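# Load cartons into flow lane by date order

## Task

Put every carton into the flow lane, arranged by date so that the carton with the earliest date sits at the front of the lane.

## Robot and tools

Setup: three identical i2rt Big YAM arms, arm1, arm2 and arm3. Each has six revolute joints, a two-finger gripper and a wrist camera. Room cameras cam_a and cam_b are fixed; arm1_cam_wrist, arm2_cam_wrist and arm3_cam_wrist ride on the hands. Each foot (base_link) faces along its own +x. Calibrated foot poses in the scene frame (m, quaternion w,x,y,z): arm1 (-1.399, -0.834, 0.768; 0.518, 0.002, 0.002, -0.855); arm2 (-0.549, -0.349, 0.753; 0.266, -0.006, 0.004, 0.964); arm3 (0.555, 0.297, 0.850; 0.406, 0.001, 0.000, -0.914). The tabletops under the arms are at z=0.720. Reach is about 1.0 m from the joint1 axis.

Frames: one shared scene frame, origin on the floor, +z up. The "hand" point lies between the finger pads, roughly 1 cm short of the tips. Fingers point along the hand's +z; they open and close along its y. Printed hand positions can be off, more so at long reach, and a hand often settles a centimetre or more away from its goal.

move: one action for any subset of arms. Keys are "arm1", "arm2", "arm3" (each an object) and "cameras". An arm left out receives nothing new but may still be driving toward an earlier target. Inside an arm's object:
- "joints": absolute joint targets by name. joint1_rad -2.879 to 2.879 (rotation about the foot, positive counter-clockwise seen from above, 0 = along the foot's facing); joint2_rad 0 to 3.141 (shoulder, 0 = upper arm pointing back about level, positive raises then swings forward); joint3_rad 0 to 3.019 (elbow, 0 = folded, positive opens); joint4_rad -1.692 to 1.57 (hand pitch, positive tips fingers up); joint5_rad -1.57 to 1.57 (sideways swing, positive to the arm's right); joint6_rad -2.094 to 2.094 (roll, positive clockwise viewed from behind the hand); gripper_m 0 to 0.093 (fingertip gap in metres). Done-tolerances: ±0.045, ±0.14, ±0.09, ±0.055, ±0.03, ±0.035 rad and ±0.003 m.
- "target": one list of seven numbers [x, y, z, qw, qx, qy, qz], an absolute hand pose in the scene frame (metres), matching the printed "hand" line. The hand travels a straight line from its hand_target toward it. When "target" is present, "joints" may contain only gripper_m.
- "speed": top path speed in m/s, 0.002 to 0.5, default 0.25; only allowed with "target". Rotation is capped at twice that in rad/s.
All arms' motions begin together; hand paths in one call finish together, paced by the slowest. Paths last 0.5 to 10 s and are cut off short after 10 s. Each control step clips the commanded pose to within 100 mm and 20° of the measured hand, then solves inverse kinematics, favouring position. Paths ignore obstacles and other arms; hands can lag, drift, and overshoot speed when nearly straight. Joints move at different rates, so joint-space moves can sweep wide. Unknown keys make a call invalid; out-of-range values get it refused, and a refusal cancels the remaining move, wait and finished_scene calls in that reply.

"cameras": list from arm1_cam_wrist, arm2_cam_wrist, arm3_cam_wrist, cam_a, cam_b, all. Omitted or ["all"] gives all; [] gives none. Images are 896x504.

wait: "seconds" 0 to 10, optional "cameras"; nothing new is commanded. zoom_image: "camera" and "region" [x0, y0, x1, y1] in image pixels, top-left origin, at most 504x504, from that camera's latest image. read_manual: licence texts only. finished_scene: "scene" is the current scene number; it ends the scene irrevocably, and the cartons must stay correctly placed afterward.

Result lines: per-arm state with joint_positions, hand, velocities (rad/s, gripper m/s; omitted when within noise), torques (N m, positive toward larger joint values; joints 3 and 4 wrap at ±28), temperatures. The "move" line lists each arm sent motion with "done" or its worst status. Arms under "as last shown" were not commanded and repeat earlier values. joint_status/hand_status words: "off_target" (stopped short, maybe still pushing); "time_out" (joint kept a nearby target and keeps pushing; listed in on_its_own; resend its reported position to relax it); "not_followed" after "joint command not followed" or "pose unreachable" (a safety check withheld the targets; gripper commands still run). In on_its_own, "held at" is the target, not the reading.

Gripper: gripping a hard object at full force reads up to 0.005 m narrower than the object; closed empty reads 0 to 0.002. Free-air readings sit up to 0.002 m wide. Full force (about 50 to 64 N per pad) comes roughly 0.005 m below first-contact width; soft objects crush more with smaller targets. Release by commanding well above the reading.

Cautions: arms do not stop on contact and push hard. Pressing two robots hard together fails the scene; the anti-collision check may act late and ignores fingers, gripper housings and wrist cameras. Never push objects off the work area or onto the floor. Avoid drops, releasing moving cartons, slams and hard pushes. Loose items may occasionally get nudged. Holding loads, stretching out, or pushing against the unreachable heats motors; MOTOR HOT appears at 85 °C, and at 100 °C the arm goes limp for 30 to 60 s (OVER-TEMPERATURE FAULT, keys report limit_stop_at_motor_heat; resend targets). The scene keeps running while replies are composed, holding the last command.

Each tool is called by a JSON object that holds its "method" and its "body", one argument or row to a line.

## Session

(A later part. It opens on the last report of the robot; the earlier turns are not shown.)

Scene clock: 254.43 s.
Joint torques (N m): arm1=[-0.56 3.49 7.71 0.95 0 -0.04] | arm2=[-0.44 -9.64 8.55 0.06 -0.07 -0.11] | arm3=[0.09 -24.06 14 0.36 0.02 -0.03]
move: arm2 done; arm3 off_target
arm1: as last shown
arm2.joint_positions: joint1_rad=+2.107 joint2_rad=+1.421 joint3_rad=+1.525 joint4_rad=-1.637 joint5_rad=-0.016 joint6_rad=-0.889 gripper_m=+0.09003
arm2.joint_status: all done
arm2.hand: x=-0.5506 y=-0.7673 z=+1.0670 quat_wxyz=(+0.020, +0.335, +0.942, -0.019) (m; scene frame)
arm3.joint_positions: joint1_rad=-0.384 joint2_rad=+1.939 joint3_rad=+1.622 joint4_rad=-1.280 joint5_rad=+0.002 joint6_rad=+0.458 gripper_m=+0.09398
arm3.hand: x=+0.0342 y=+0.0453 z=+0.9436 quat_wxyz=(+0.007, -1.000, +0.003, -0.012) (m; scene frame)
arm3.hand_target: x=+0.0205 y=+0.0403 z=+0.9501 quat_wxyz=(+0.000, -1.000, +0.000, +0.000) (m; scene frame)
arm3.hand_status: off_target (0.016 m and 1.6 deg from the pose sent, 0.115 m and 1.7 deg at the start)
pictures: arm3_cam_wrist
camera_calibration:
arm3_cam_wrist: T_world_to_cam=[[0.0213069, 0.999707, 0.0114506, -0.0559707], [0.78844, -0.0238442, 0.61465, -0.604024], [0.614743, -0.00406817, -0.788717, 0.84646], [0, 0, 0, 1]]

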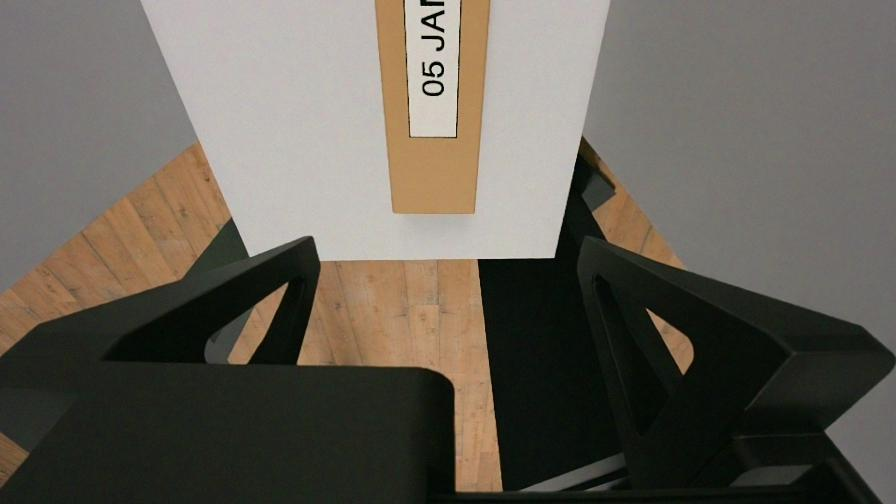

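{"method": "move", "body": {
  "arm2": {"target":[-0.517,-0.797,0.88,0,0.3191,0.9477,0]},
  "arm3": {"target":[-0.015,0.034,0.84,0,1,0,0],"speed":0.12},
  "cameras": []
}}

{"method": "move", "body": {
  "arm2": {"target":[-0.514,-0.797,0.742,0,0.3191,0.9477,0],"speed":0.12},
  "arm3": {"target":[-0.02,0.034,0.772,0,1,0,0],"speed":0.06},
  "cameras": ["arm2_cam_wrist","arm3_cam_wrist"]
}}

Scene clock: 262.73 s.
Joint torques (N m): arm1=[-0.5 3.43 7.69 0.94 0 -0.04] | arm2=[0.67 -11.16 8.25 0.75 -0.03 0.1] | arm3=[-0.67 -25.11 13.19 0.7 0.01 -0.04]
move: arm2 off_target; arm3 off_target
arm1: as last shown
arm2.joint_positions: joint1_rad=+2.178 joint2_rad=+1.581 joint3_rad=+1.230 joint4_rad=-1.217 joint5_rad=+0.007 joint6_rad=-0.856 gripper_m=+0.09003
arm2.hand: x=-0.5208 y=-0.7996 z=+0.8899 quat_wxyz=(+0.004, +0.318, +0.948, -0.007) (m; scene frame)
arm2.hand_target: x=-0.5171 y=-0.7969 z=+0.8802 quat_wxyz=(+0.000, +0.319, +0.948, +0.000) (m; scene frame)
arm2.hand_status: off_target (0.011 m and 0.9 deg from the pose sent, 0.192 m and 3.7 deg at the start)
arm3.joint_positions: joint1_rad=-0.392 joint2_rad=+2.123 joint3_rad=+1.640 joint4_rad=-1.108 joint5_rad=+0.002 joint6_rad=+0.443 gripper_m=+0.09398
arm3.hand: x=+0.0021 y=+0.0351 z=+0.8432 quat_wxyz=(+0.005, -1.000, -0.001, -0.010) (m; scene frame)
arm3.hand_target: x=-0.0144 y=+0.0343 z=+0.8401 quat_wxyz=(+0.000, -1.000, +0.000, +0.000) (m; scene frame)
arm3.hand_status: off_target (0.017 m and 1.3 deg from the pose sent, 0.115 m and 1.6 deg at the start)
pictures: none

Scene clock: 264.60 s.
Joint torques (N m): arm1=[-0.62 3.43 7.73 0.95 0 -0.04] | arm2=[0.85 -12.04 6.69 0.79 -0.03 0.11] | arm3=[-0.85 -25.11 11.36 0.72 0.02 -0.04]
move: arm2 off_target; arm3 off_target
arm1: as last shown
arm2.joint_positions: joint1_rad=+2.180 joint2_rad=+1.770 joint3_rad=+1.062 joint4_rad=-0.858 joint5_rad=+0.007 joint6_rad=-0.852 gripper_m=+0.09003
arm2.hand: x=-0.5185 y=-0.8028 z=+0.7525 quat_wxyz=(+0.004, +0.319, +0.948, -0.008) (m; scene frame)
arm2.hand_target: x=-0.5142 y=-0.7967 z=+0.7422 quat_wxyz=(+0.000, +0.319, +0.948, +0.000) (m; scene frame)
arm2.hand_status: off_target (0.013 m and 1.0 deg from the pose sent, 0.148 m and 0.9 deg at the start)
arm3.joint_positions: joint1_rad=-0.394 joint2_rad=+2.222 joint3_rad=+1.640 joint4_rad=-0.990 joint5_rad=+0.002 joint6_rad=+0.439 gripper_m=+0.09398
arm3.hand: x=-0.0099 y=+0.0312 z=+0.7837 quat_wxyz=(+0.001, -1.000, -0.001, -0.001) (m; scene frame)
arm3.hand_target: x=-0.0195 y=+0.0343 z=+0.7722 quat_wxyz=(+0.000, -1.000, +0.000, +0.000) (m; scene frame)
arm3.hand_status: off_target (0.016 m and 0.2 deg from the pose sent, 0.075 m and 1.3 deg at the start)
pictures: arm2_cam_wrist, arm3_cam_wrist
camera_calibration:
arm2_cam_wrist: T_world_to_cam=[[-0.600951, -0.798905, 0.0246638, -0.973468], [-0.656507, 0.510967, 0.554897, -0.339756], [-0.455913, 0.317274, -0.831553, 0.766979], [0, 0, 0, 1]]
arm3_cam_wrist: T_world_to_cam=[[0.0130626, 0.999915, 0.000116142, -0.0302714], [0.802038, -0.010547, 0.59718, -0.457886], [0.59713, -0.00770759, -0.802107, 0.757722], [0, 0, 0, 1]]

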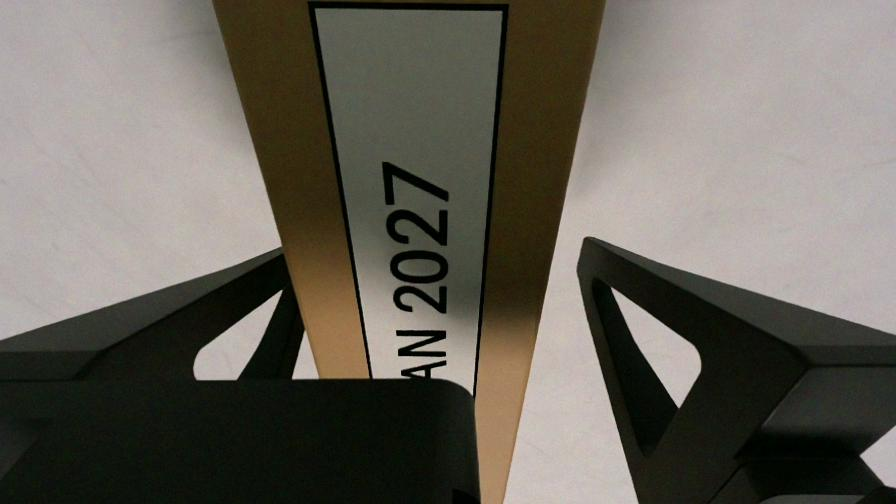

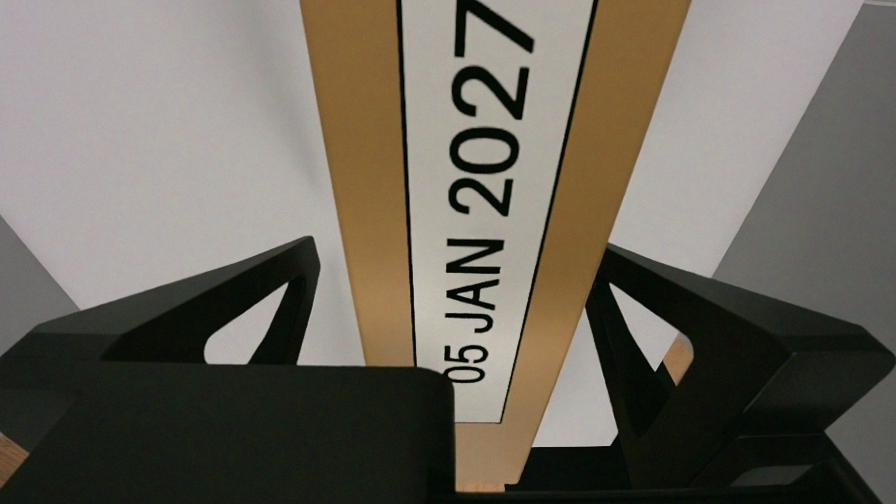

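{"method": "move", "body": {
  "arm2": {"joints":{"gripper_m":0.052}},
  "arm3": {"target":[-0.02,0.046,0.758,0,1,0,0],"speed":0.06},
  "cameras": []
}}

{"method": "move", "body": {
  "arm2": {"target":[-0.52,-0.74,0.98,0,0.3191,0.9477,0],"speed":0.15},
  "arm3": {"joints":{"gripper_m":0.052}},
  "cameras": ["arm2_cam_wrist","arm3_cam_wrist"]
}}

Scene clock: 269.17 s.
Joint torques (N m): arm1=[-0.56 3.43 7.72 0.96 0 -0.04] | arm2=[0.56 -12.04 6.76 0.79 0.03 0.08] | arm3=[-0.5 -25.23 9.18 0.76 0 -0.06]
move: arm2 off_target; arm3 off_target
arm1: as last shown
arm2.joint_positions: joint1_rad=+2.184 joint2_rad=+1.770 joint3_rad=+1.061 joint4_rad=-0.858 joint5_rad=+0.006 joint6_rad=-0.850 gripper_m=+0.05971
arm2.joint_status: gripper_m off_target (ended at +0.05973, target +0.05200)
arm2.hand: x=-0.5166 y=-0.8023 z=+0.7523 quat_wxyz=(+0.004, +0.318, +0.948, -0.007) (m; scene frame)
arm3.joint_positions: joint1_rad=-0.414 joint2_rad=+2.228 joint3_rad=+1.640 joint4_rad=-0.956 joint5_rad=+0.002 joint6_rad=+0.423 gripper_m=+0.09398
arm3.hand: x=-0.0215 y=+0.0398 z=+0.7798 quat_wxyz=(-0.004, -1.000, +0.000, +0.011) (m; scene frame)
arm3.hand_target: x=-0.0193 y=+0.0463 z=+0.7585 quat_wxyz=(+0.000, -1.000, +0.000, +0.000) (m; scene frame)
arm3.hand_status: off_target (0.023 m and 1.4 deg from the pose sent, 0.031 m and 0.2 deg at the start)
pictures: none

Scene clock: 271.67 s.
Joint torques (N m): arm1=[-0.5 3.43 7.72 0.95 0 -0.04] | arm2=[0.62 -9.82 15.71 -0.34 -0.07 0.08] | arm3=[-0.62 -25.23 9.2 0.75 0.08 -0.02]
move: arm2 off_target; arm3 off_target
arm1: as last shown
arm2.joint_positions: joint1_rad=+2.184 joint2_rad=+1.386 joint3_rad=+1.177 joint4_rad=-1.448 joint5_rad=+0.007 joint6_rad=-0.850 gripper_m=+0.05971
arm2.hand: x=-0.5247 y=-0.7174 z=+0.9487 quat_wxyz=(-0.013, +0.318, +0.948, +0.034) (m; scene frame)
arm2.hand_target: x=-0.5201 y=-0.7378 z=+0.9801 quat_wxyz=(+0.001, +0.319, +0.948, +0.000) (m; scene frame)
arm2.hand_status: off_target (0.039 m and 4.2 deg from the pose sent, 0.236 m and 1.0 deg at the start)
arm3.joint_positions: joint1_rad=-0.414 joint2_rad=+2.229 joint3_rad=+1.640 joint4_rad=-0.954 joint5_rad=+0.000 joint6_rad=+0.421 gripper_m=+0.05839
arm3.joint_status: gripper_m off_target (ended at +0.05842, target +0.05200)
arm3.hand: x=-0.0218 y=+0.0393 z=+0.7796 quat_wxyz=(-0.006, -1.000, +0.000, +0.012) (m; scene frame)
pictures: arm2_cam_wrist, arm3_cam_wrist
camera_calibration:
arm2_cam_wrist: T_world_to_cam=[[-0.598872, -0.799648, -0.0437647, -0.848326], [-0.653972, 0.456767, 0.603062, -0.579613], [-0.462247, 0.389778, -0.796493, 0.91558], [0, 0, 0, 1]]
arm3_cam_wrist: T_world_to_cam=[[0.0151639, 0.999784, -0.0142231, -0.0269417], [0.816962, -0.00418708, 0.576676, -0.429763], [0.576492, -0.0203644, -0.816849, 0.773165], [0, 0, 0, 1]]

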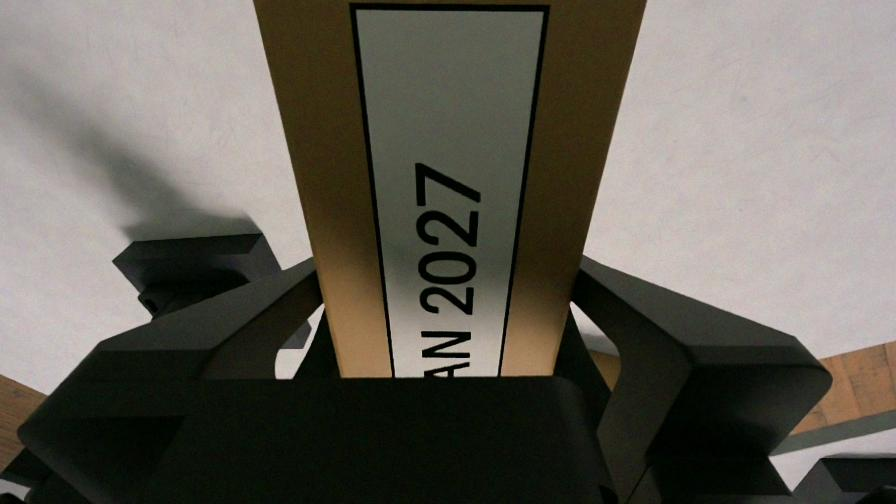

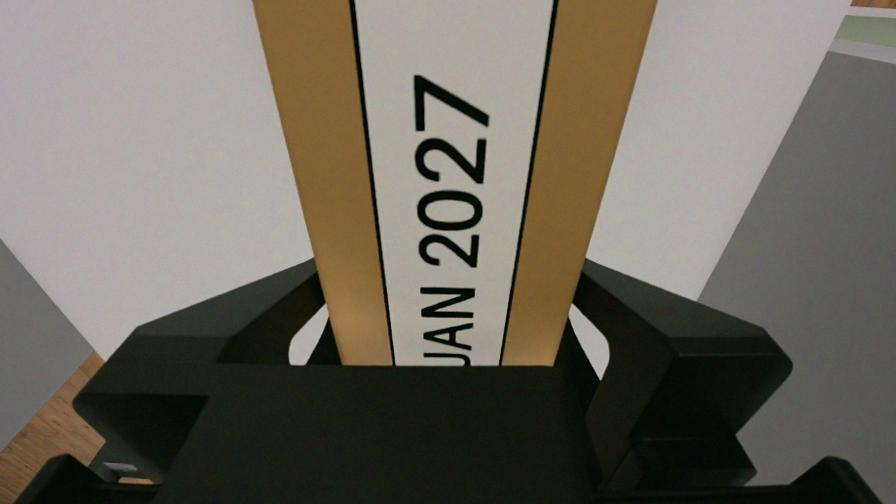

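{"method": "move", "body": {
  "arm2": {"joints":{"joint1_rad":0.5,"joint6_rad":-0.3}},
  "arm3": {"target":[0.0,0.05,1.0,0,1,0,0],"speed":0.12},
  "cameras": []
}}

{"method": "move", "body": {
  "arm2": {"joints":{"joint1_rad":-1.2,"joint6_rad":0.0}},
  "arm3": {"target":[0.36,0.08,1.12,0,1,0,0],"speed":0.15},
  "cameras": ["arm3_cam_wrist","cam_b"]
}}

{"method": "zoom_image", "body": {
  "camera": "cam_b",
  "region": [440, 110, 640, 270]
}}

Scene clock: 278.63 s.
Joint torques (N m): arm1=[-0.5 3.49 7.72 0.95 0 -0.04] | arm2=[0.56 -10.17 15.23 -0.34 -0.11 0.06] | arm3=[0.21 -28.63 16.34 -0.18 0.06 0.06]
move: arm2 done; arm3 off_target
arm1.joint_positions: joint1_rad=+1.016 joint2_rad=+0.496 joint3_rad=+1.297 joint4_rad=-1.667 joint5_rad=+0.006 joint6_rad=+0.016 gripper_m=+0.08995
arm1.hand: x=-1.3262 y=-0.9630 z=+1.2244 quat_wxyz=(-0.300, -0.473, -0.811, +0.168) (m; scene frame)
arm2.joint_positions: joint1_rad=+0.492 joint2_rad=+1.386 joint3_rad=+1.182 joint4_rad=-1.448 joint5_rad=+0.009 joint6_rad=-0.309 gripper_m=+0.05969
arm2.joint_status: all done
arm2.hand: x=-0.9232 y=-0.3274 z=+0.9423 quat_wxyz=(+0.009, +0.990, +0.131, +0.044) (m; scene frame)
arm3.joint_positions: joint1_rad=-0.414 joint2_rad=+1.982 joint3_rad=+1.736 joint4_rad=-1.403 joint5_rad=+0.000 joint6_rad=+0.421 gripper_m=+0.05839
arm3.hand: x=+0.0187 y=+0.0576 z=+0.9616 quat_wxyz=(+0.016, -0.999, -0.001, -0.036) (m; scene frame)
arm3.hand_target: x=+0.0021 y=+0.0510 z=+1.0002 quat_wxyz=(+0.000, -1.000, +0.000, +0.000) (m; scene frame)
arm3.hand_status: off_target (0.043 m and 4.5 deg from the pose sent, 0.222 m and 1.5 deg at the start)
pictures: none

Scene clock: 282.10 s.
Joint torques (N m): arm1=[-0.56 3.43 7.72 0.96 0 -0.04] | arm2=[0.32 -10.17 15.24 -0.31 -0.05 0.07] | arm3=[1.2 -10.93 12.42 -0.01 0.2 0.16]
move: arm2 done; arm3 off_target
arm1: as last shown
arm2.joint_positions: joint1_rad=-1.207 joint2_rad=+1.386 joint3_rad=+1.182 joint4_rad=-1.448 joint5_rad=+0.008 joint6_rad=-0.008 gripper_m=+0.05968
arm2.joint_status: all done
arm2.hand: x=-0.4834 y=+0.0203 z=+0.9424 quat_wxyz=(+0.028, +0.645, -0.763, +0.036) (m; scene frame)
arm3.joint_positions: joint1_rad=-0.003 joint2_rad=+1.113 joint3_rad=+1.128 joint4_rad=-1.606 joint5_rad=-0.002 joint6_rad=+0.835 gripper_m=+0.05839
arm3.hand: x=+0.3574 y=+0.0812 z=+1.1098 quat_wxyz=(+0.007, -1.000, +0.001, -0.009) (m; scene frame)
arm3.hand_target: x=+0.3600 y=+0.0801 z=+1.1198 quat_wxyz=(+0.000, -1.000, +0.000, +0.000) (m; scene frame)
arm3.hand_status: off_target (0.011 m and 1.3 deg from the pose sent, 0.377 m and 4.5 deg at the start)
pictures: arm3_cam_wrist, cam_b
camera_calibration:
arm3_cam_wrist: T_world_to_cam=[[0.0175692, 0.999777, 0.0117251, -0.0996218], [0.792775, -0.0210755, 0.60915, -0.95577], [0.609261, -0.00140691, -0.792968, 0.785408], [0, 0, 0, 1]]

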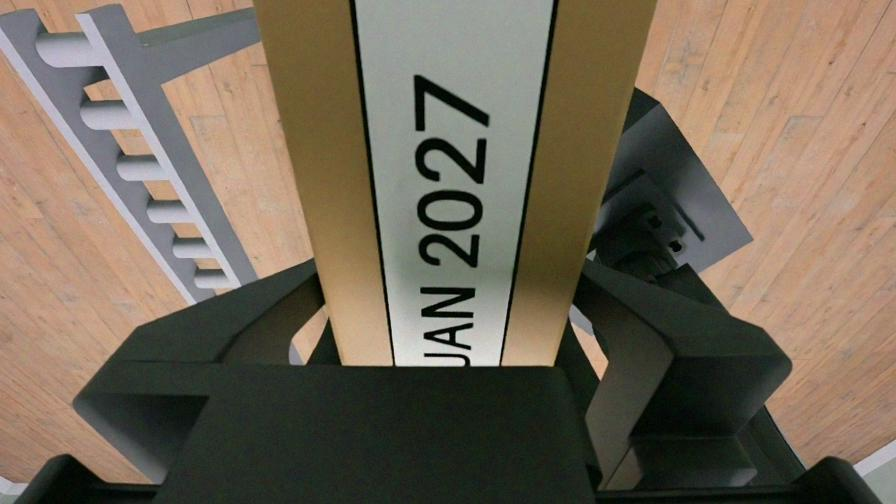

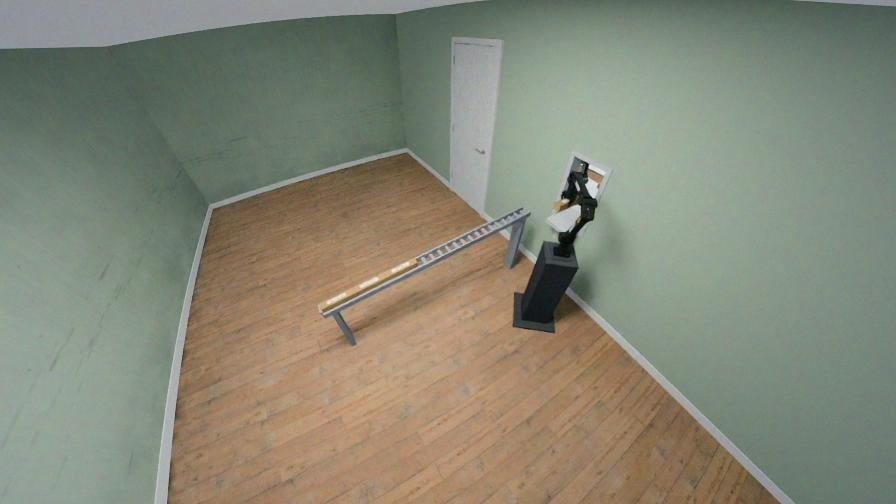

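Scaled by 2.520 from the camera's 896x504 image, which has a finer 1280x720 frame.

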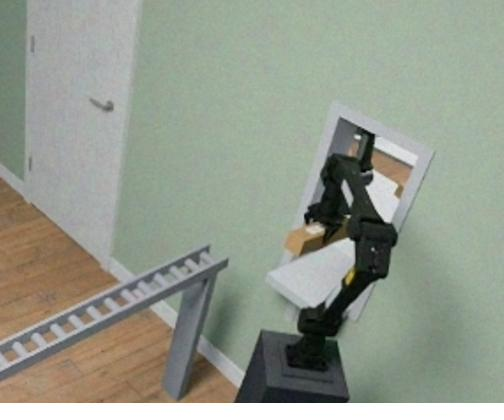

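{"method": "move", "body": {
  "arm2": {"joints":{"joint1_rad":-1.75,"joint6_rad":0.3}},
  "arm3": {"target":[0.5,-0.15,1.1,0,1,0,0]},
  "cameras": []
}}

{"method": "move", "body": {
  "arm2": {"target":[-0.28,0.02,1.02,0,0,1,0],"speed":0.2},
  "arm3": {"target":[0.68,-0.325,1.0,0,0.999,0,-0.0436]},
  "cameras": ["arm3_cam_wrist","cam_b"]
}}

{"method": "zoom_image", "body": {
  "camera": "cam_b",
  "region": [420, 120, 600, 270]
}}

Scene clock: 295.17 s.
Joint torques (N m): arm1=[-0.56 3.49 7.71 0.94 0 -0.04] | arm2=[-0.44 -10.05 15.24 -0.31 -0.05 0.1] | arm3=[0.67 -17.85 16.92 -0.02 0.24 0.17]
move: arm2 done; arm3 off_target
arm1: as last shown
arm2.joint_positions: joint1_rad=-1.747 joint2_rad=+1.386 joint3_rad=+1.182 joint4_rad=-1.448 joint5_rad=+0.009 joint6_rad=+0.289 gripper_m=+0.05967
arm2.joint_status: all done
arm2.hand: x=-0.3041 y=-0.0664 z=+0.9451 quat_wxyz=(+0.029, +0.279, -0.959, +0.032) (m; scene frame)
arm3.joint_positions: joint1_rad=+0.613 joint2_rad=+1.515 joint3_rad=+1.401 joint4_rad=-1.520 joint5_rad=-0.002 joint6_rad=+1.442 gripper_m=+0.05839
arm3.hand: x=+0.5016 y=-0.1319 z=+1.0733 quat_wxyz=(+0.031, -0.999, -0.003, -0.006) (m; scene frame)
arm3.hand_target: x=+0.5002 y=-0.1484 z=+1.1000 quat_wxyz=(+0.000, -1.000, +0.000, +0.000) (m; scene frame)
arm3.hand_status: off_target (0.032 m and 3.7 deg from the pose sent, 0.272 m and 1.3 deg at the start)
pictures: none

Scene clock: 297.57 s.
Joint torques (N m): arm1=[-0.56 3.43 7.69 0.94 0 -0.04] | arm2=[0.38 -11.63 16.27 -0.34 0.1 0.16] | arm3=[0.26 -27.87 16.58 -0.31 0.32 0.15]
move: arm2 off_target; arm3 off_target
arm1: as last shown
arm2.joint_positions: joint1_rad=-1.684 joint2_rad=+1.516 joint3_rad=+1.441 joint4_rad=-1.561 joint5_rad=-0.017 joint6_rad=+0.917 gripper_m=+0.05966
arm2.hand: x=-0.2895 y=-0.0001 z=+0.9902 quat_wxyz=(+0.022, +0.001, -0.999, +0.026) (m; scene frame)
arm2.hand_target: x=-0.2814 y=+0.0182 z=+1.0199 quat_wxyz=(+0.000, +0.000, -1.000, -0.001) (m; scene frame)
arm2.hand_status: off_target (0.037 m and 3.9 deg from the pose sent, 0.117 m and 32.8 deg at the start)
arm3.joint_positions: joint1_rad=+0.957 joint2_rad=+2.058 joint3_rad=+1.885 joint4_rad=-1.474 joint5_rad=+0.082 joint6_rad=+1.786 gripper_m=+0.05839
arm3.hand: x=+0.6764 y=-0.3072 z=+0.9735 quat_wxyz=(+0.028, -0.998, -0.006, +0.047) (m; scene frame)
arm3.hand_target: x=+0.6797 y=-0.3233 z=+1.0002 quat_wxyz=(+0.000, -0.999, +0.000, +0.043) (m; scene frame)
arm3.hand_status: off_target (0.032 m and 3.3 deg from the pose sent, 0.273 m and 6.8 deg at the start)
pictures: arm3_cam_wrist, cam_b
camera_calibration:
arm3_cam_wrist: T_world_to_cam=[[0.00691866, 0.998575, 0.0529094, 0.251514], [0.856138, -0.0332549, 0.515677, -1.08942], [0.516702, 0.04173, -0.855148, 0.618822], [0, 0, 0, 1]]

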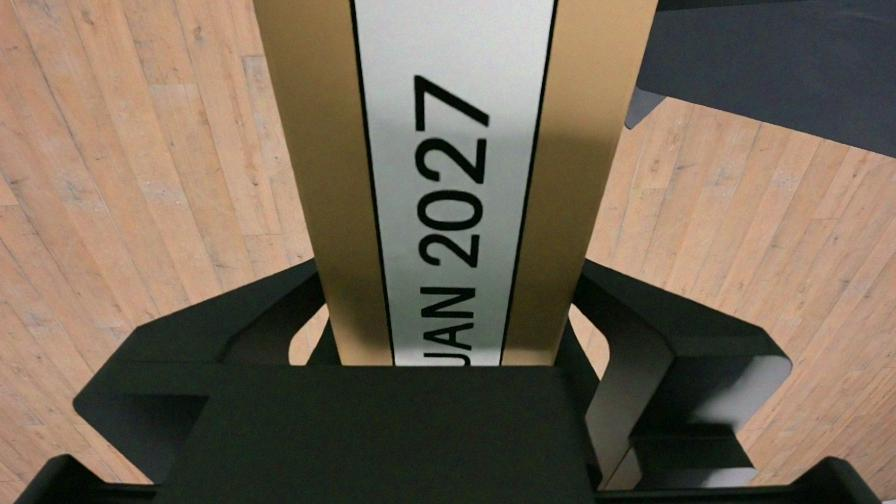

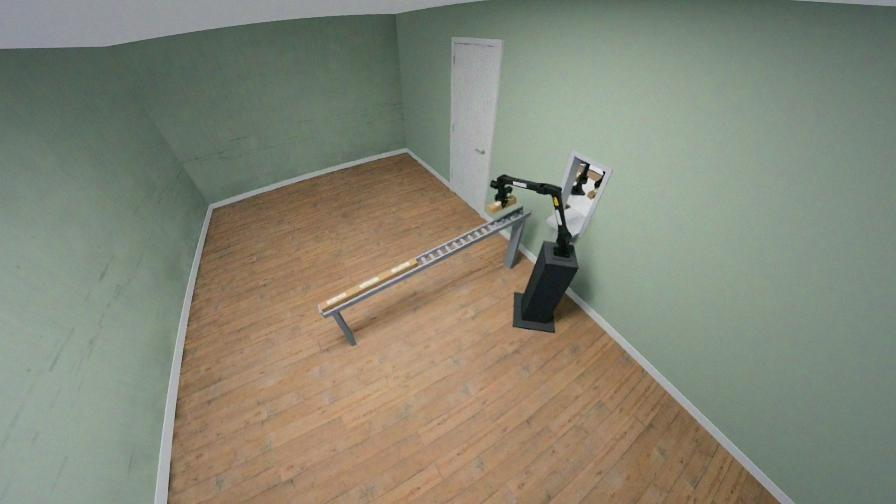

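Scaled by 2.800 from the camera's 896x504 image, which has a finer 1280x720 frame.

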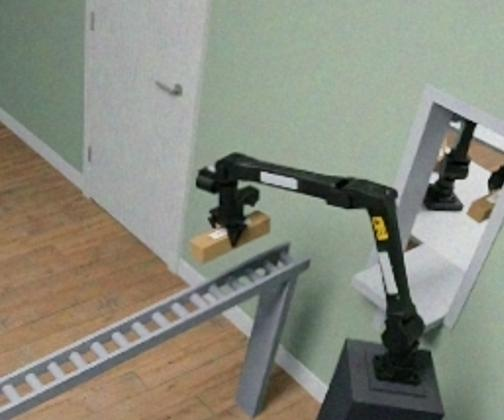

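{"method": "move", "body": {
  "arm2": {"target":[0.0,0.03,1.0,0,0,1,0],"speed":0.15},
  "arm3": {"target":[0.68,-0.33,0.87,0,0.999,0,-0.0436],"speed":0.1},
  "cameras": ["arm3_cam_wrist","cam_b"]
}}

{"method": "zoom_image", "body": {
  "camera": "cam_b",
  "region": [450, 150, 570, 250]
}}

Scene clock: 304.27 s.
Joint torques (N m): arm1=[-0.56 3.43 7.73 0.94 0 -0.04] | arm2=[-0.62 -20.89 16.38 -0.17 -0.02 -0.12] | arm3=[0.26 -28.75 11.08 0.46 0.33 0.14]
move: arm2 off_target; arm3 done
arm1: as last shown
arm2.joint_positions: joint1_rad=-2.002 joint2_rad=+2.107 joint3_rad=+2.210 joint4_rad=-1.686 joint5_rad=-0.013 joint6_rad=+0.608 gripper_m=+0.05966
arm2.hand: x=-0.0149 y=+0.0226 z=+0.9689 quat_wxyz=(+0.004, -0.004, -1.000, +0.004) (m; scene frame)
arm2.hand_target: x=-0.0023 y=+0.0284 z=+0.9995 quat_wxyz=(-0.025, +0.000, -1.000, -0.017) (m; scene frame)
arm2.hand_status: off_target (0.035 m and 0.8 deg from the pose sent, 0.291 m and 3.9 deg at the start; a joint's target at an end of its range on 36 of 88 steps)
arm3.joint_positions: joint1_rad=+0.957 joint2_rad=+2.167 joint3_rad=+1.770 joint4_rad=-1.217 joint5_rad=+0.082 joint6_rad=+1.786 gripper_m=+0.05839
arm3.hand: x=+0.6800 y=-0.3224 z=+0.8633 quat_wxyz=(+0.012, -0.999, -0.005, +0.044) (m; scene frame)
arm3.hand_target: x=+0.6800 y=-0.3299 z=+0.8700 quat_wxyz=(+0.000, -0.999, +0.000, +0.043) (m; scene frame)
arm3.hand_status: done (0.010 m and 1.5 deg from the pose sent, 0.106 m and 3.3 deg at the start)
pictures: arm3_cam_wrist, cam_b
camera_calibration:
arm3_cam_wrist: T_world_to_cam=[[0.00709794, 0.999755, 0.0209535, 0.300318], [0.85237, -0.0170058, 0.522663, -1.03448], [0.522891, 0.0141503, -0.852282, 0.50776], [0, 0, 0, 1]]

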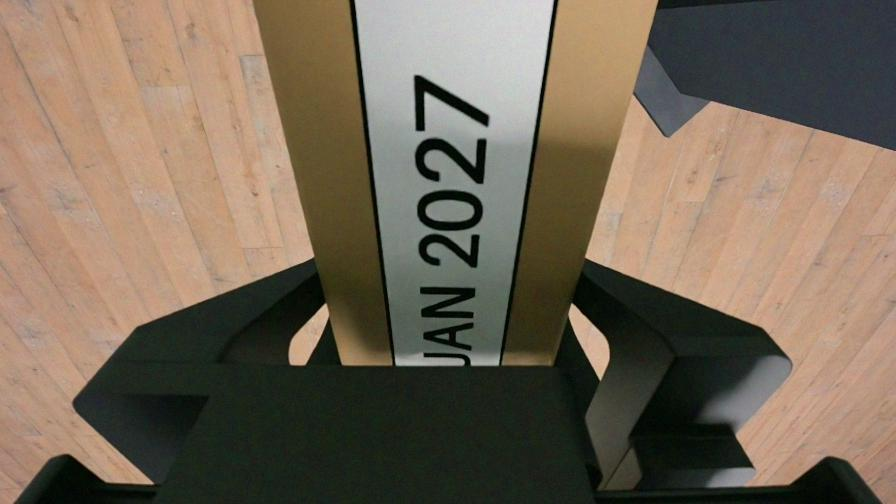

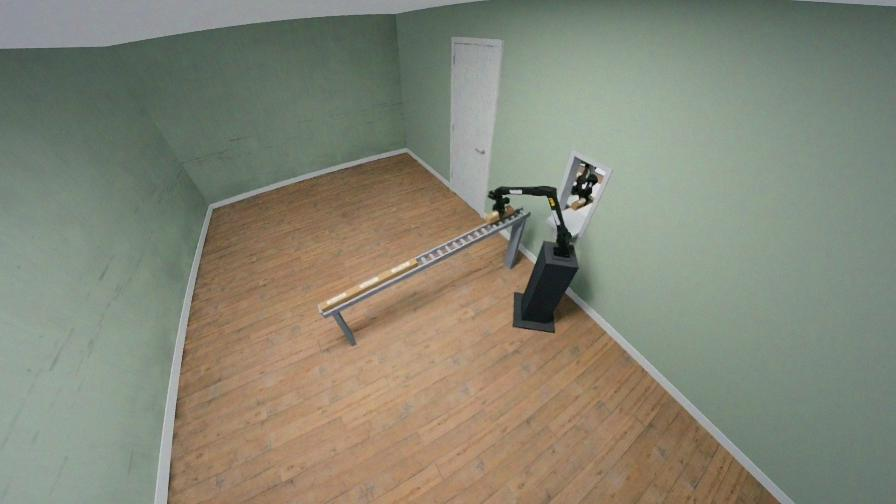

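Scaled by 4.200 from the camera's 896x504 image, which has a finer 1280x720 frame.

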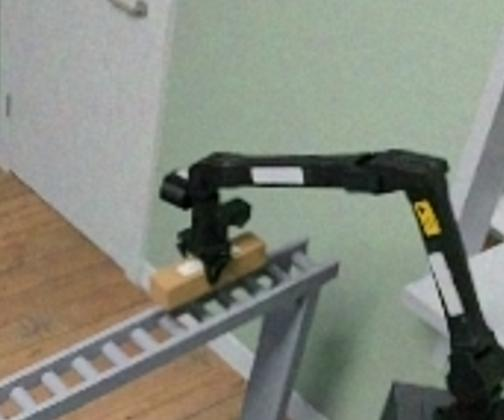

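{"method": "move", "body": {
  "arm2": {"target":[0.0,0.03,0.81,0,0,1,0],"speed":0.1},
  "arm3": {"target":[0.68,-0.336,0.825,0,0.999,0,-0.0436],"speed":0.05},
  "cameras": ["cam_b","cam_a"]
}}

{"method": "zoom_image", "body": {
  "camera": "cam_b",
  "region": [470, 175, 550, 245]
}}

Scene clock: 309.43 s.
Joint torques (N m): arm1=[-0.62 3.43 7.72 0.95 0 -0.04] | arm2=[-0.38 -22.65 9.43 0.64 -0.03 -0.09] | arm3=[-0.15 -28.92 10.54 0.49 0.34 0.12]
move: arm2 done; arm3 done
arm1: as last shown
arm2.joint_positions: joint1_rad=-2.002 joint2_rad=+2.196 joint3_rad=+1.941 joint4_rad=-1.325 joint5_rad=-0.013 joint6_rad=+0.608 gripper_m=+0.05966
arm2.hand: x=-0.0008 y=+0.0294 z=+0.8093 quat_wxyz=(+0.003, -0.004, -1.000, +0.003) (m; scene frame)
arm2.hand_target: x=+0.0000 y=+0.0300 z=+0.8100 quat_wxyz=(+0.000, +0.000, -1.000, +0.000) (m; scene frame)
arm2.hand_status: done (0.001 m and 0.7 deg from the pose sent, 0.160 m and 0.7 deg at the start)
arm3.joint_positions: joint1_rad=+0.957 joint2_rad=+2.228 joint3_rad=+1.762 joint4_rad=-1.141 joint5_rad=+0.082 joint6_rad=+1.786 gripper_m=+0.05839
arm3.hand: x=+0.6817 y=-0.3294 z=+0.8225 quat_wxyz=(+0.009, -0.999, -0.005, +0.043) (m; scene frame)
arm3.hand_target: x=+0.6800 y=-0.3360 z=+0.8250 quat_wxyz=(+0.000, -0.999, +0.000, +0.044) (m; scene frame)
arm3.hand_status: done (0.007 m and 1.1 deg from the pose sent, 0.041 m and 1.5 deg at the start)
pictures: cam_a, cam_b

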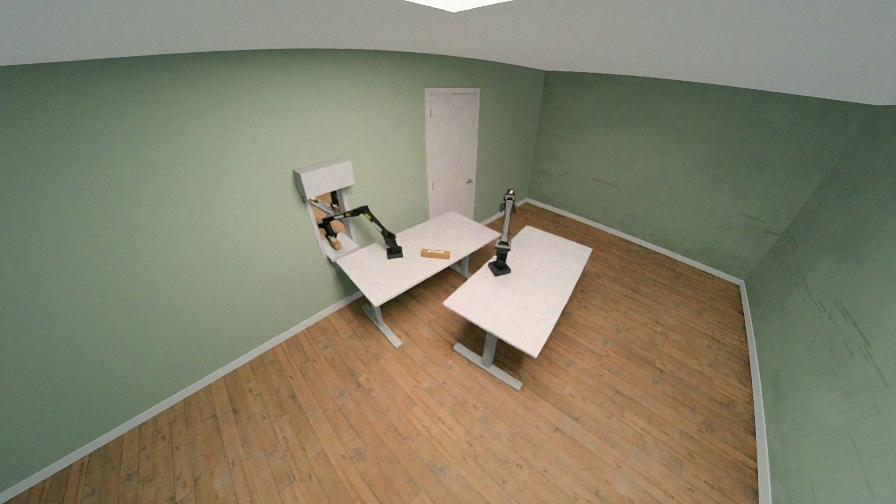

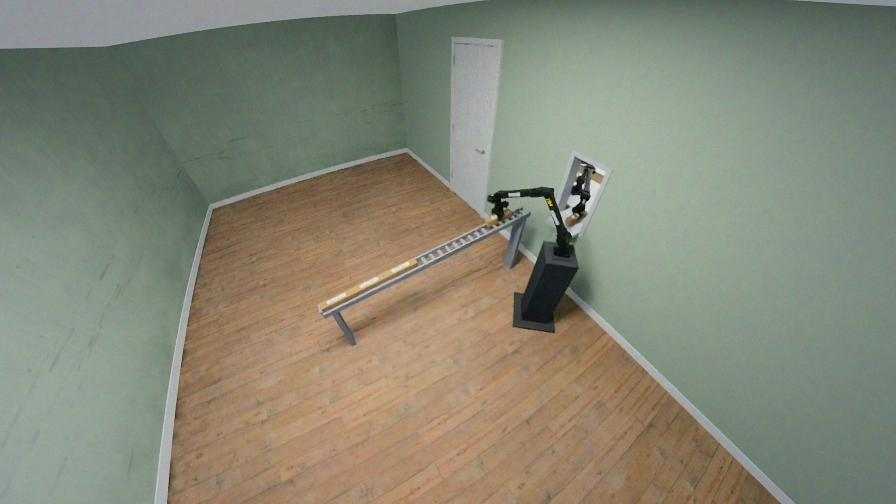

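Scaled by 6.300 from the camera's 896x504 image, which has a finer 1280x720 frame.

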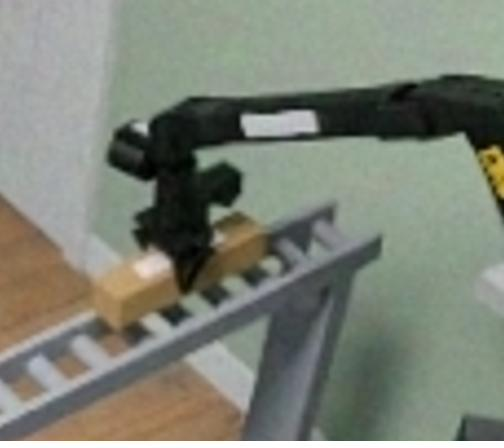

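{"method": "move", "body": {
  "arm2": {"target":[0.0,0.03,0.768,0,0,1,0],"speed":0.04},
  "arm3": {"target":[0.68,-0.336,0.797,0,0.999,0,-0.0436],"speed":0.03},
  "cameras": ["cam_b","arm3_cam_wrist"]
}}

{"method": "zoom_image", "body": {
  "camera": "cam_b",
  "region": [470, 175, 550, 245]
}}

Scene clock: 313.67 s.
Joint torques (N m): arm1=[-0.56 3.49 7.73 0.95 0 -0.04] | arm2=[-0.38 -21.01 8.36 0.73 -0.03 -0.09] | arm3=[0.03 -28.81 10.24 0.47 0.35 0.11]
move: arm2 off_target; arm3 done
arm1: as last shown
arm2.joint_positions: joint1_rad=-2.002 joint2_rad=+2.219 joint3_rad=+1.901 joint4_rad=-1.239 joint5_rad=-0.013 joint6_rad=+0.608 gripper_m=+0.05966
arm2.hand: x=+0.0036 y=+0.0319 z=+0.7801 quat_wxyz=(-0.007, -0.004, -1.000, -0.004) (m; scene frame)
arm2.hand_target: x=+0.0000 y=+0.0300 z=+0.7681 quat_wxyz=(+0.000, +0.000, -1.000, +0.000) (m; scene frame)
arm2.hand_status: off_target (0.013 m and 1.0 deg from the pose sent, 0.041 m and 0.7 deg at the start)
arm3.joint_positions: joint1_rad=+0.957 joint2_rad=+2.263 joint3_rad=+1.748 joint4_rad=-1.089 joint5_rad=+0.082 joint6_rad=+1.786 gripper_m=+0.05839
arm3.hand: x=+0.6818 y=-0.3297 z=+0.7955 quat_wxyz=(+0.008, -0.999, -0.005, +0.043) (m; scene frame)
arm3.hand_target: x=+0.6800 y=-0.3359 z=+0.7971 quat_wxyz=(+0.000, -0.999, +0.000, +0.044) (m; scene frame)
arm3.hand_status: done (0.007 m and 1.0 deg from the pose sent, 0.026 m and 1.1 deg at the start)
pictures: arm3_cam_wrist, cam_b
camera_calibration:
arm3_cam_wrist: T_world_to_cam=[[0.00708332, 0.999902, 0.0120403, 0.316141], [0.85131, -0.0123467, 0.524518, -0.999892], [0.524615, 0.0065347, -0.851315, 0.444664], [0, 0, 0, 1]]

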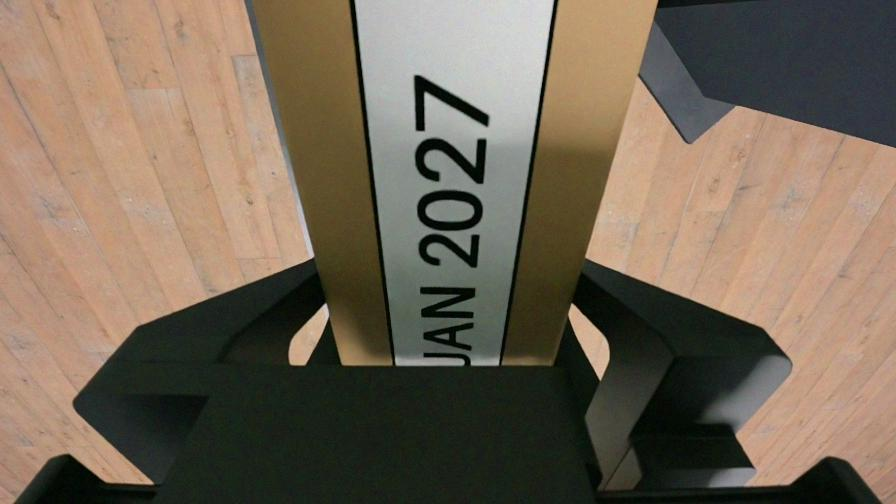

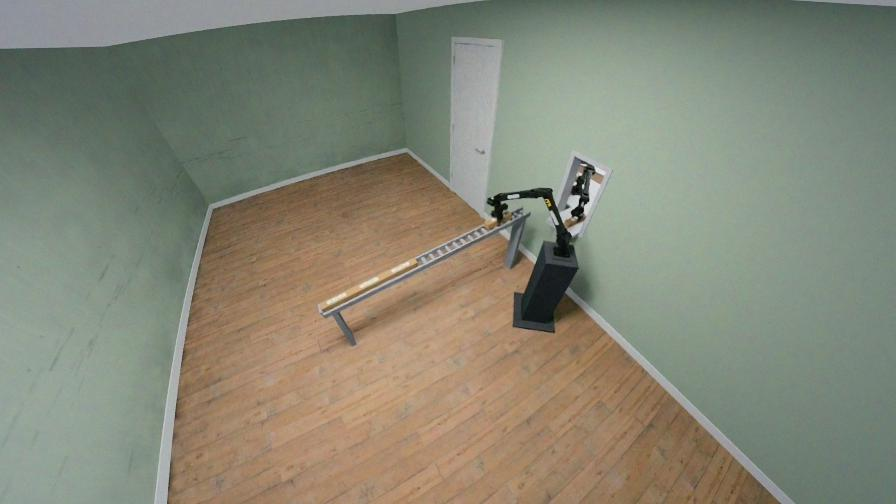

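Scaled by 6.300 from the camera's 896x504 image, which has a finer 1280x720 frame.

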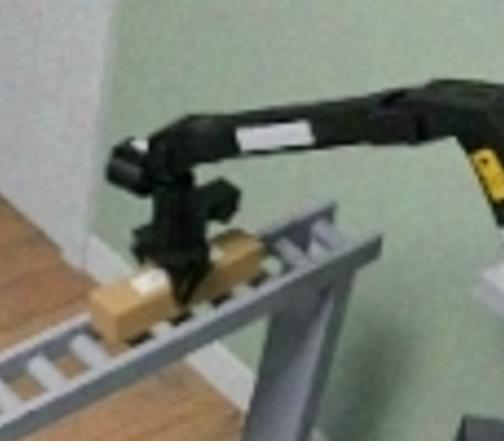

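{"method": "move", "body": {
  "arm2": {"joints":{"gripper_m":0.09}},
  "arm3": {"target":[0.68,-0.341,0.78,0,0.999,0,-0.0436],"speed":0.03},
  "cameras": ["cam_b","arm3_cam_wrist"]
}}

{"method": "zoom_image", "body": {
  "camera": "cam_b",
  "region": [470, 175, 550, 245]
}}

{"method": "zoom_image", "body": {
  "camera": "arm3_cam_wrist",
  "region": [200, 0, 700, 300]
}}

Scene clock: 320.83 s.
Joint torques (N m): arm1=[-0.5 3.43 7.72 0.95 0 -0.04] | arm2=[-0.32 -21.25 8.38 0.72 -0.01 -0.09] | arm3=[-0.26 -29.22 11.33 0.42 0.35 0.1]
move: arm2 done; arm3 off_target
arm1: as last shown
arm2.joint_positions: joint1_rad=-2.002 joint2_rad=+2.218 joint3_rad=+1.901 joint4_rad=-1.239 joint5_rad=-0.014 joint6_rad=+0.608 gripper_m=+0.08994
arm2.joint_status: all done
arm2.hand: x=+0.0036 y=+0.0319 z=+0.7804 quat_wxyz=(-0.007, -0.004, -1.000, -0.004) (m; scene frame)
arm3.joint_positions: joint1_rad=+0.957 joint2_rad=+2.301 joint3_rad=+1.748 joint4_rad=-1.069 joint5_rad=+0.082 joint6_rad=+1.786 gripper_m=+0.05839
arm3.hand: x=+0.6813 y=-0.3273 z=+0.7720 quat_wxyz=(+0.016, -0.999, -0.005, +0.045) (m; scene frame)
arm3.hand_target: x=+0.6799 y=-0.3406 z=+0.7802 quat_wxyz=(+0.000, -0.999, +0.000, +0.044) (m; scene frame)
arm3.hand_status: off_target (0.016 m and 1.9 deg from the pose sent, 0.019 m and 1.0 deg at the start)
pictures: arm3_cam_wrist, cam_b
camera_calibration:
arm3_cam_wrist: T_world_to_cam=[[0.00712552, 0.999561, 0.0287512, 0.301047], [0.853294, -0.0210689, 0.521004, -0.988616], [0.521381, 0.0208208, -0.85307, 0.43312], [0, 0, 0, 1]]

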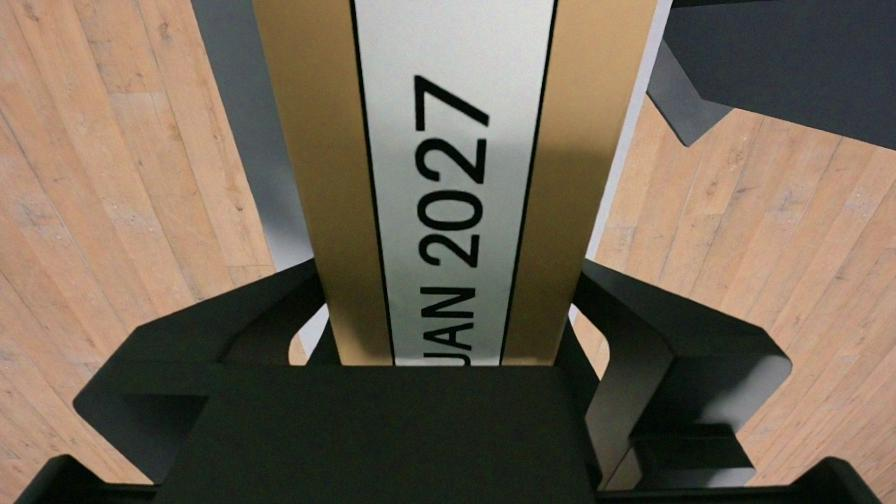

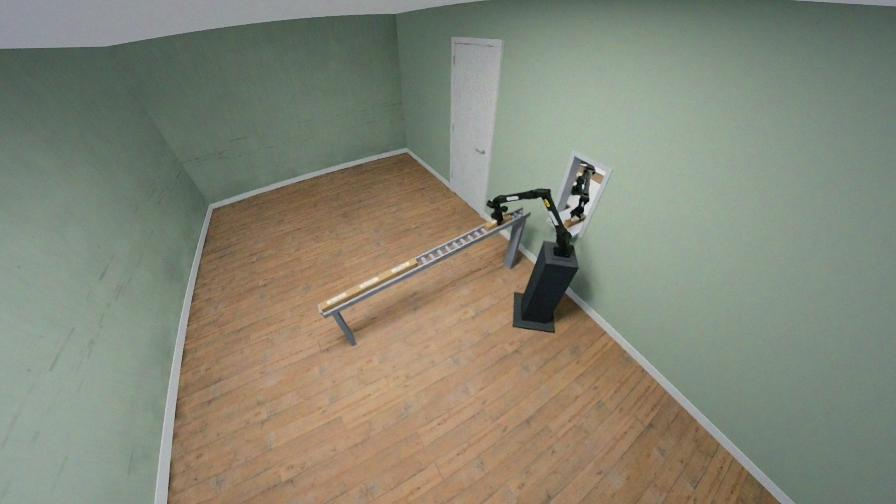

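Scaled by 6.300 from the camera's 896x504 image, which has a finer 1280x720 frame.

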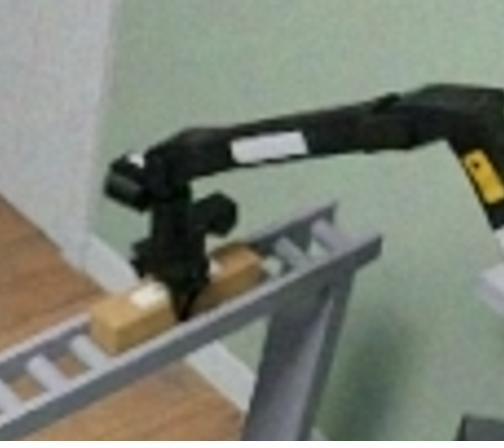

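Scaled by 1.008 from the camera's 896x504 image, which has a finer 1280x720 frame.

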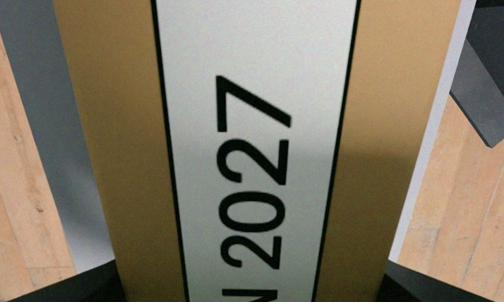

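{"method": "move", "body": {
  "arm2": {"target":[-0.01,0.03,0.97,0,0,1,0],"speed":0.15},
  "arm3": {"target":[0.68,-0.35,0.785,0,0.999,0,-0.0436],"speed":0.03},
  "cameras": ["arm3_cam_wrist","cam_b"]
}}

{"method": "zoom_image", "body": {
  "camera": "cam_b",
  "region": [470, 175, 550, 245]
}}

Scene clock: 331.00 s.
Joint torques (N m): arm1=[-0.5 3.49 7.72 0.94 0 -0.04] | arm2=[-0.09 -19.78 14.74 -0.13 -0.01 -0.04] | arm3=[-0.62 -28.86 14.24 -0.27 0.32 0.07]
move: arm2 off_target; arm3 off_target
arm1.joint_positions: joint1_rad=+1.016 joint2_rad=+0.496 joint3_rad=+1.297 joint4_rad=-1.667 joint5_rad=+0.006 joint6_rad=+0.016 gripper_m=+0.08995
arm1.hand: x=-1.3262 y=-0.9630 z=+1.2244 quat_wxyz=(-0.300, -0.473, -0.811, +0.168) (m; scene frame)
arm2.joint_positions: joint1_rad=-2.002 joint2_rad=+2.108 joint3_rad=+2.179 joint4_rad=-1.680 joint5_rad=-0.014 joint6_rad=+0.608 gripper_m=+0.08995
arm2.hand: x=-0.0189 y=+0.0197 z=+0.9565 quat_wxyz=(+0.015, -0.004, -1.000, +0.011) (m; scene frame)
arm2.hand_target: x=-0.0109 y=+0.0294 z=+0.9699 quat_wxyz=(-0.001, +0.000, -1.000, +0.000) (m; scene frame)
arm2.hand_status: off_target (0.019 m and 2.1 deg from the pose sent, 0.190 m and 1.0 deg at the start)
arm3.joint_positions: joint1_rad=+0.957 joint2_rad=+2.307 joint3_rad=+1.754 joint4_rad=-1.076 joint5_rad=+0.084 joint6_rad=+1.786 gripper_m=+0.05839
arm3.hand: x=+0.6811 y=-0.3270 z=+0.7705 quat_wxyz=(+0.020, -0.999, -0.005, +0.046) (m; scene frame)
arm3.hand_target: x=+0.6796 y=-0.3489 z=+0.7855 quat_wxyz=(+0.000, -0.999, +0.000, +0.044) (m; scene frame)
arm3.hand_status: off_target (0.027 m and 2.3 deg from the pose sent, 0.026 m and 1.9 deg at the start)
pictures: arm3_cam_wrist, cam_b
camera_calibration:
arm3_cam_wrist: T_world_to_cam=[[0.00713555, 0.999343, 0.0355442, 0.295484], [0.854708, -0.0245457, 0.518529, -0.987795], [0.519061, 0.0266799, -0.854321, 0.436433], [0, 0, 0, 1]]

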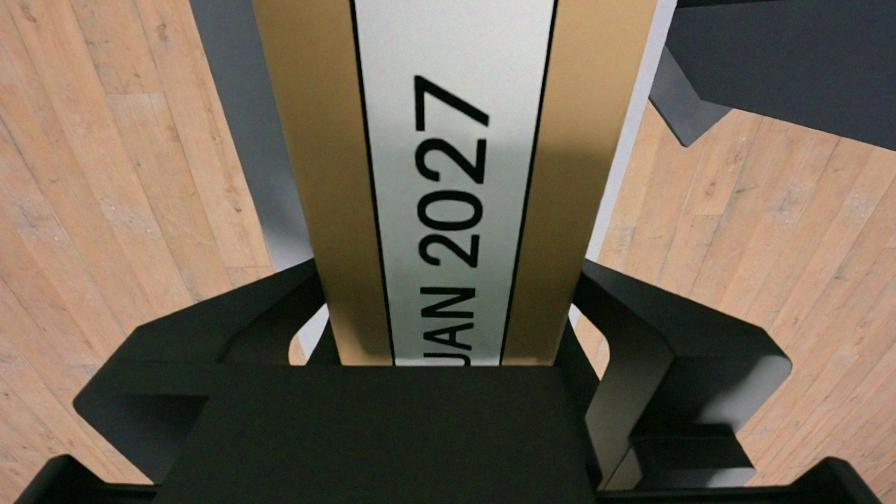

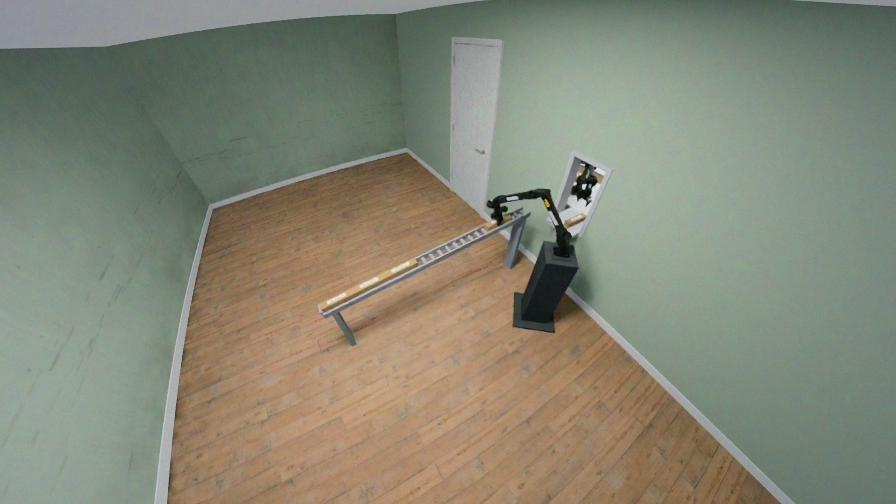

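Scaled by 6.300 from the camera's 896x504 image, which has a finer 1280x720 frame.

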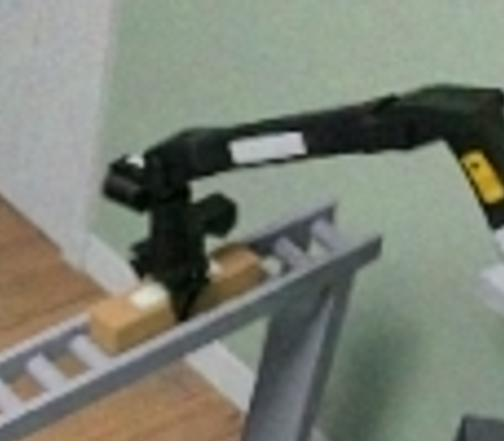

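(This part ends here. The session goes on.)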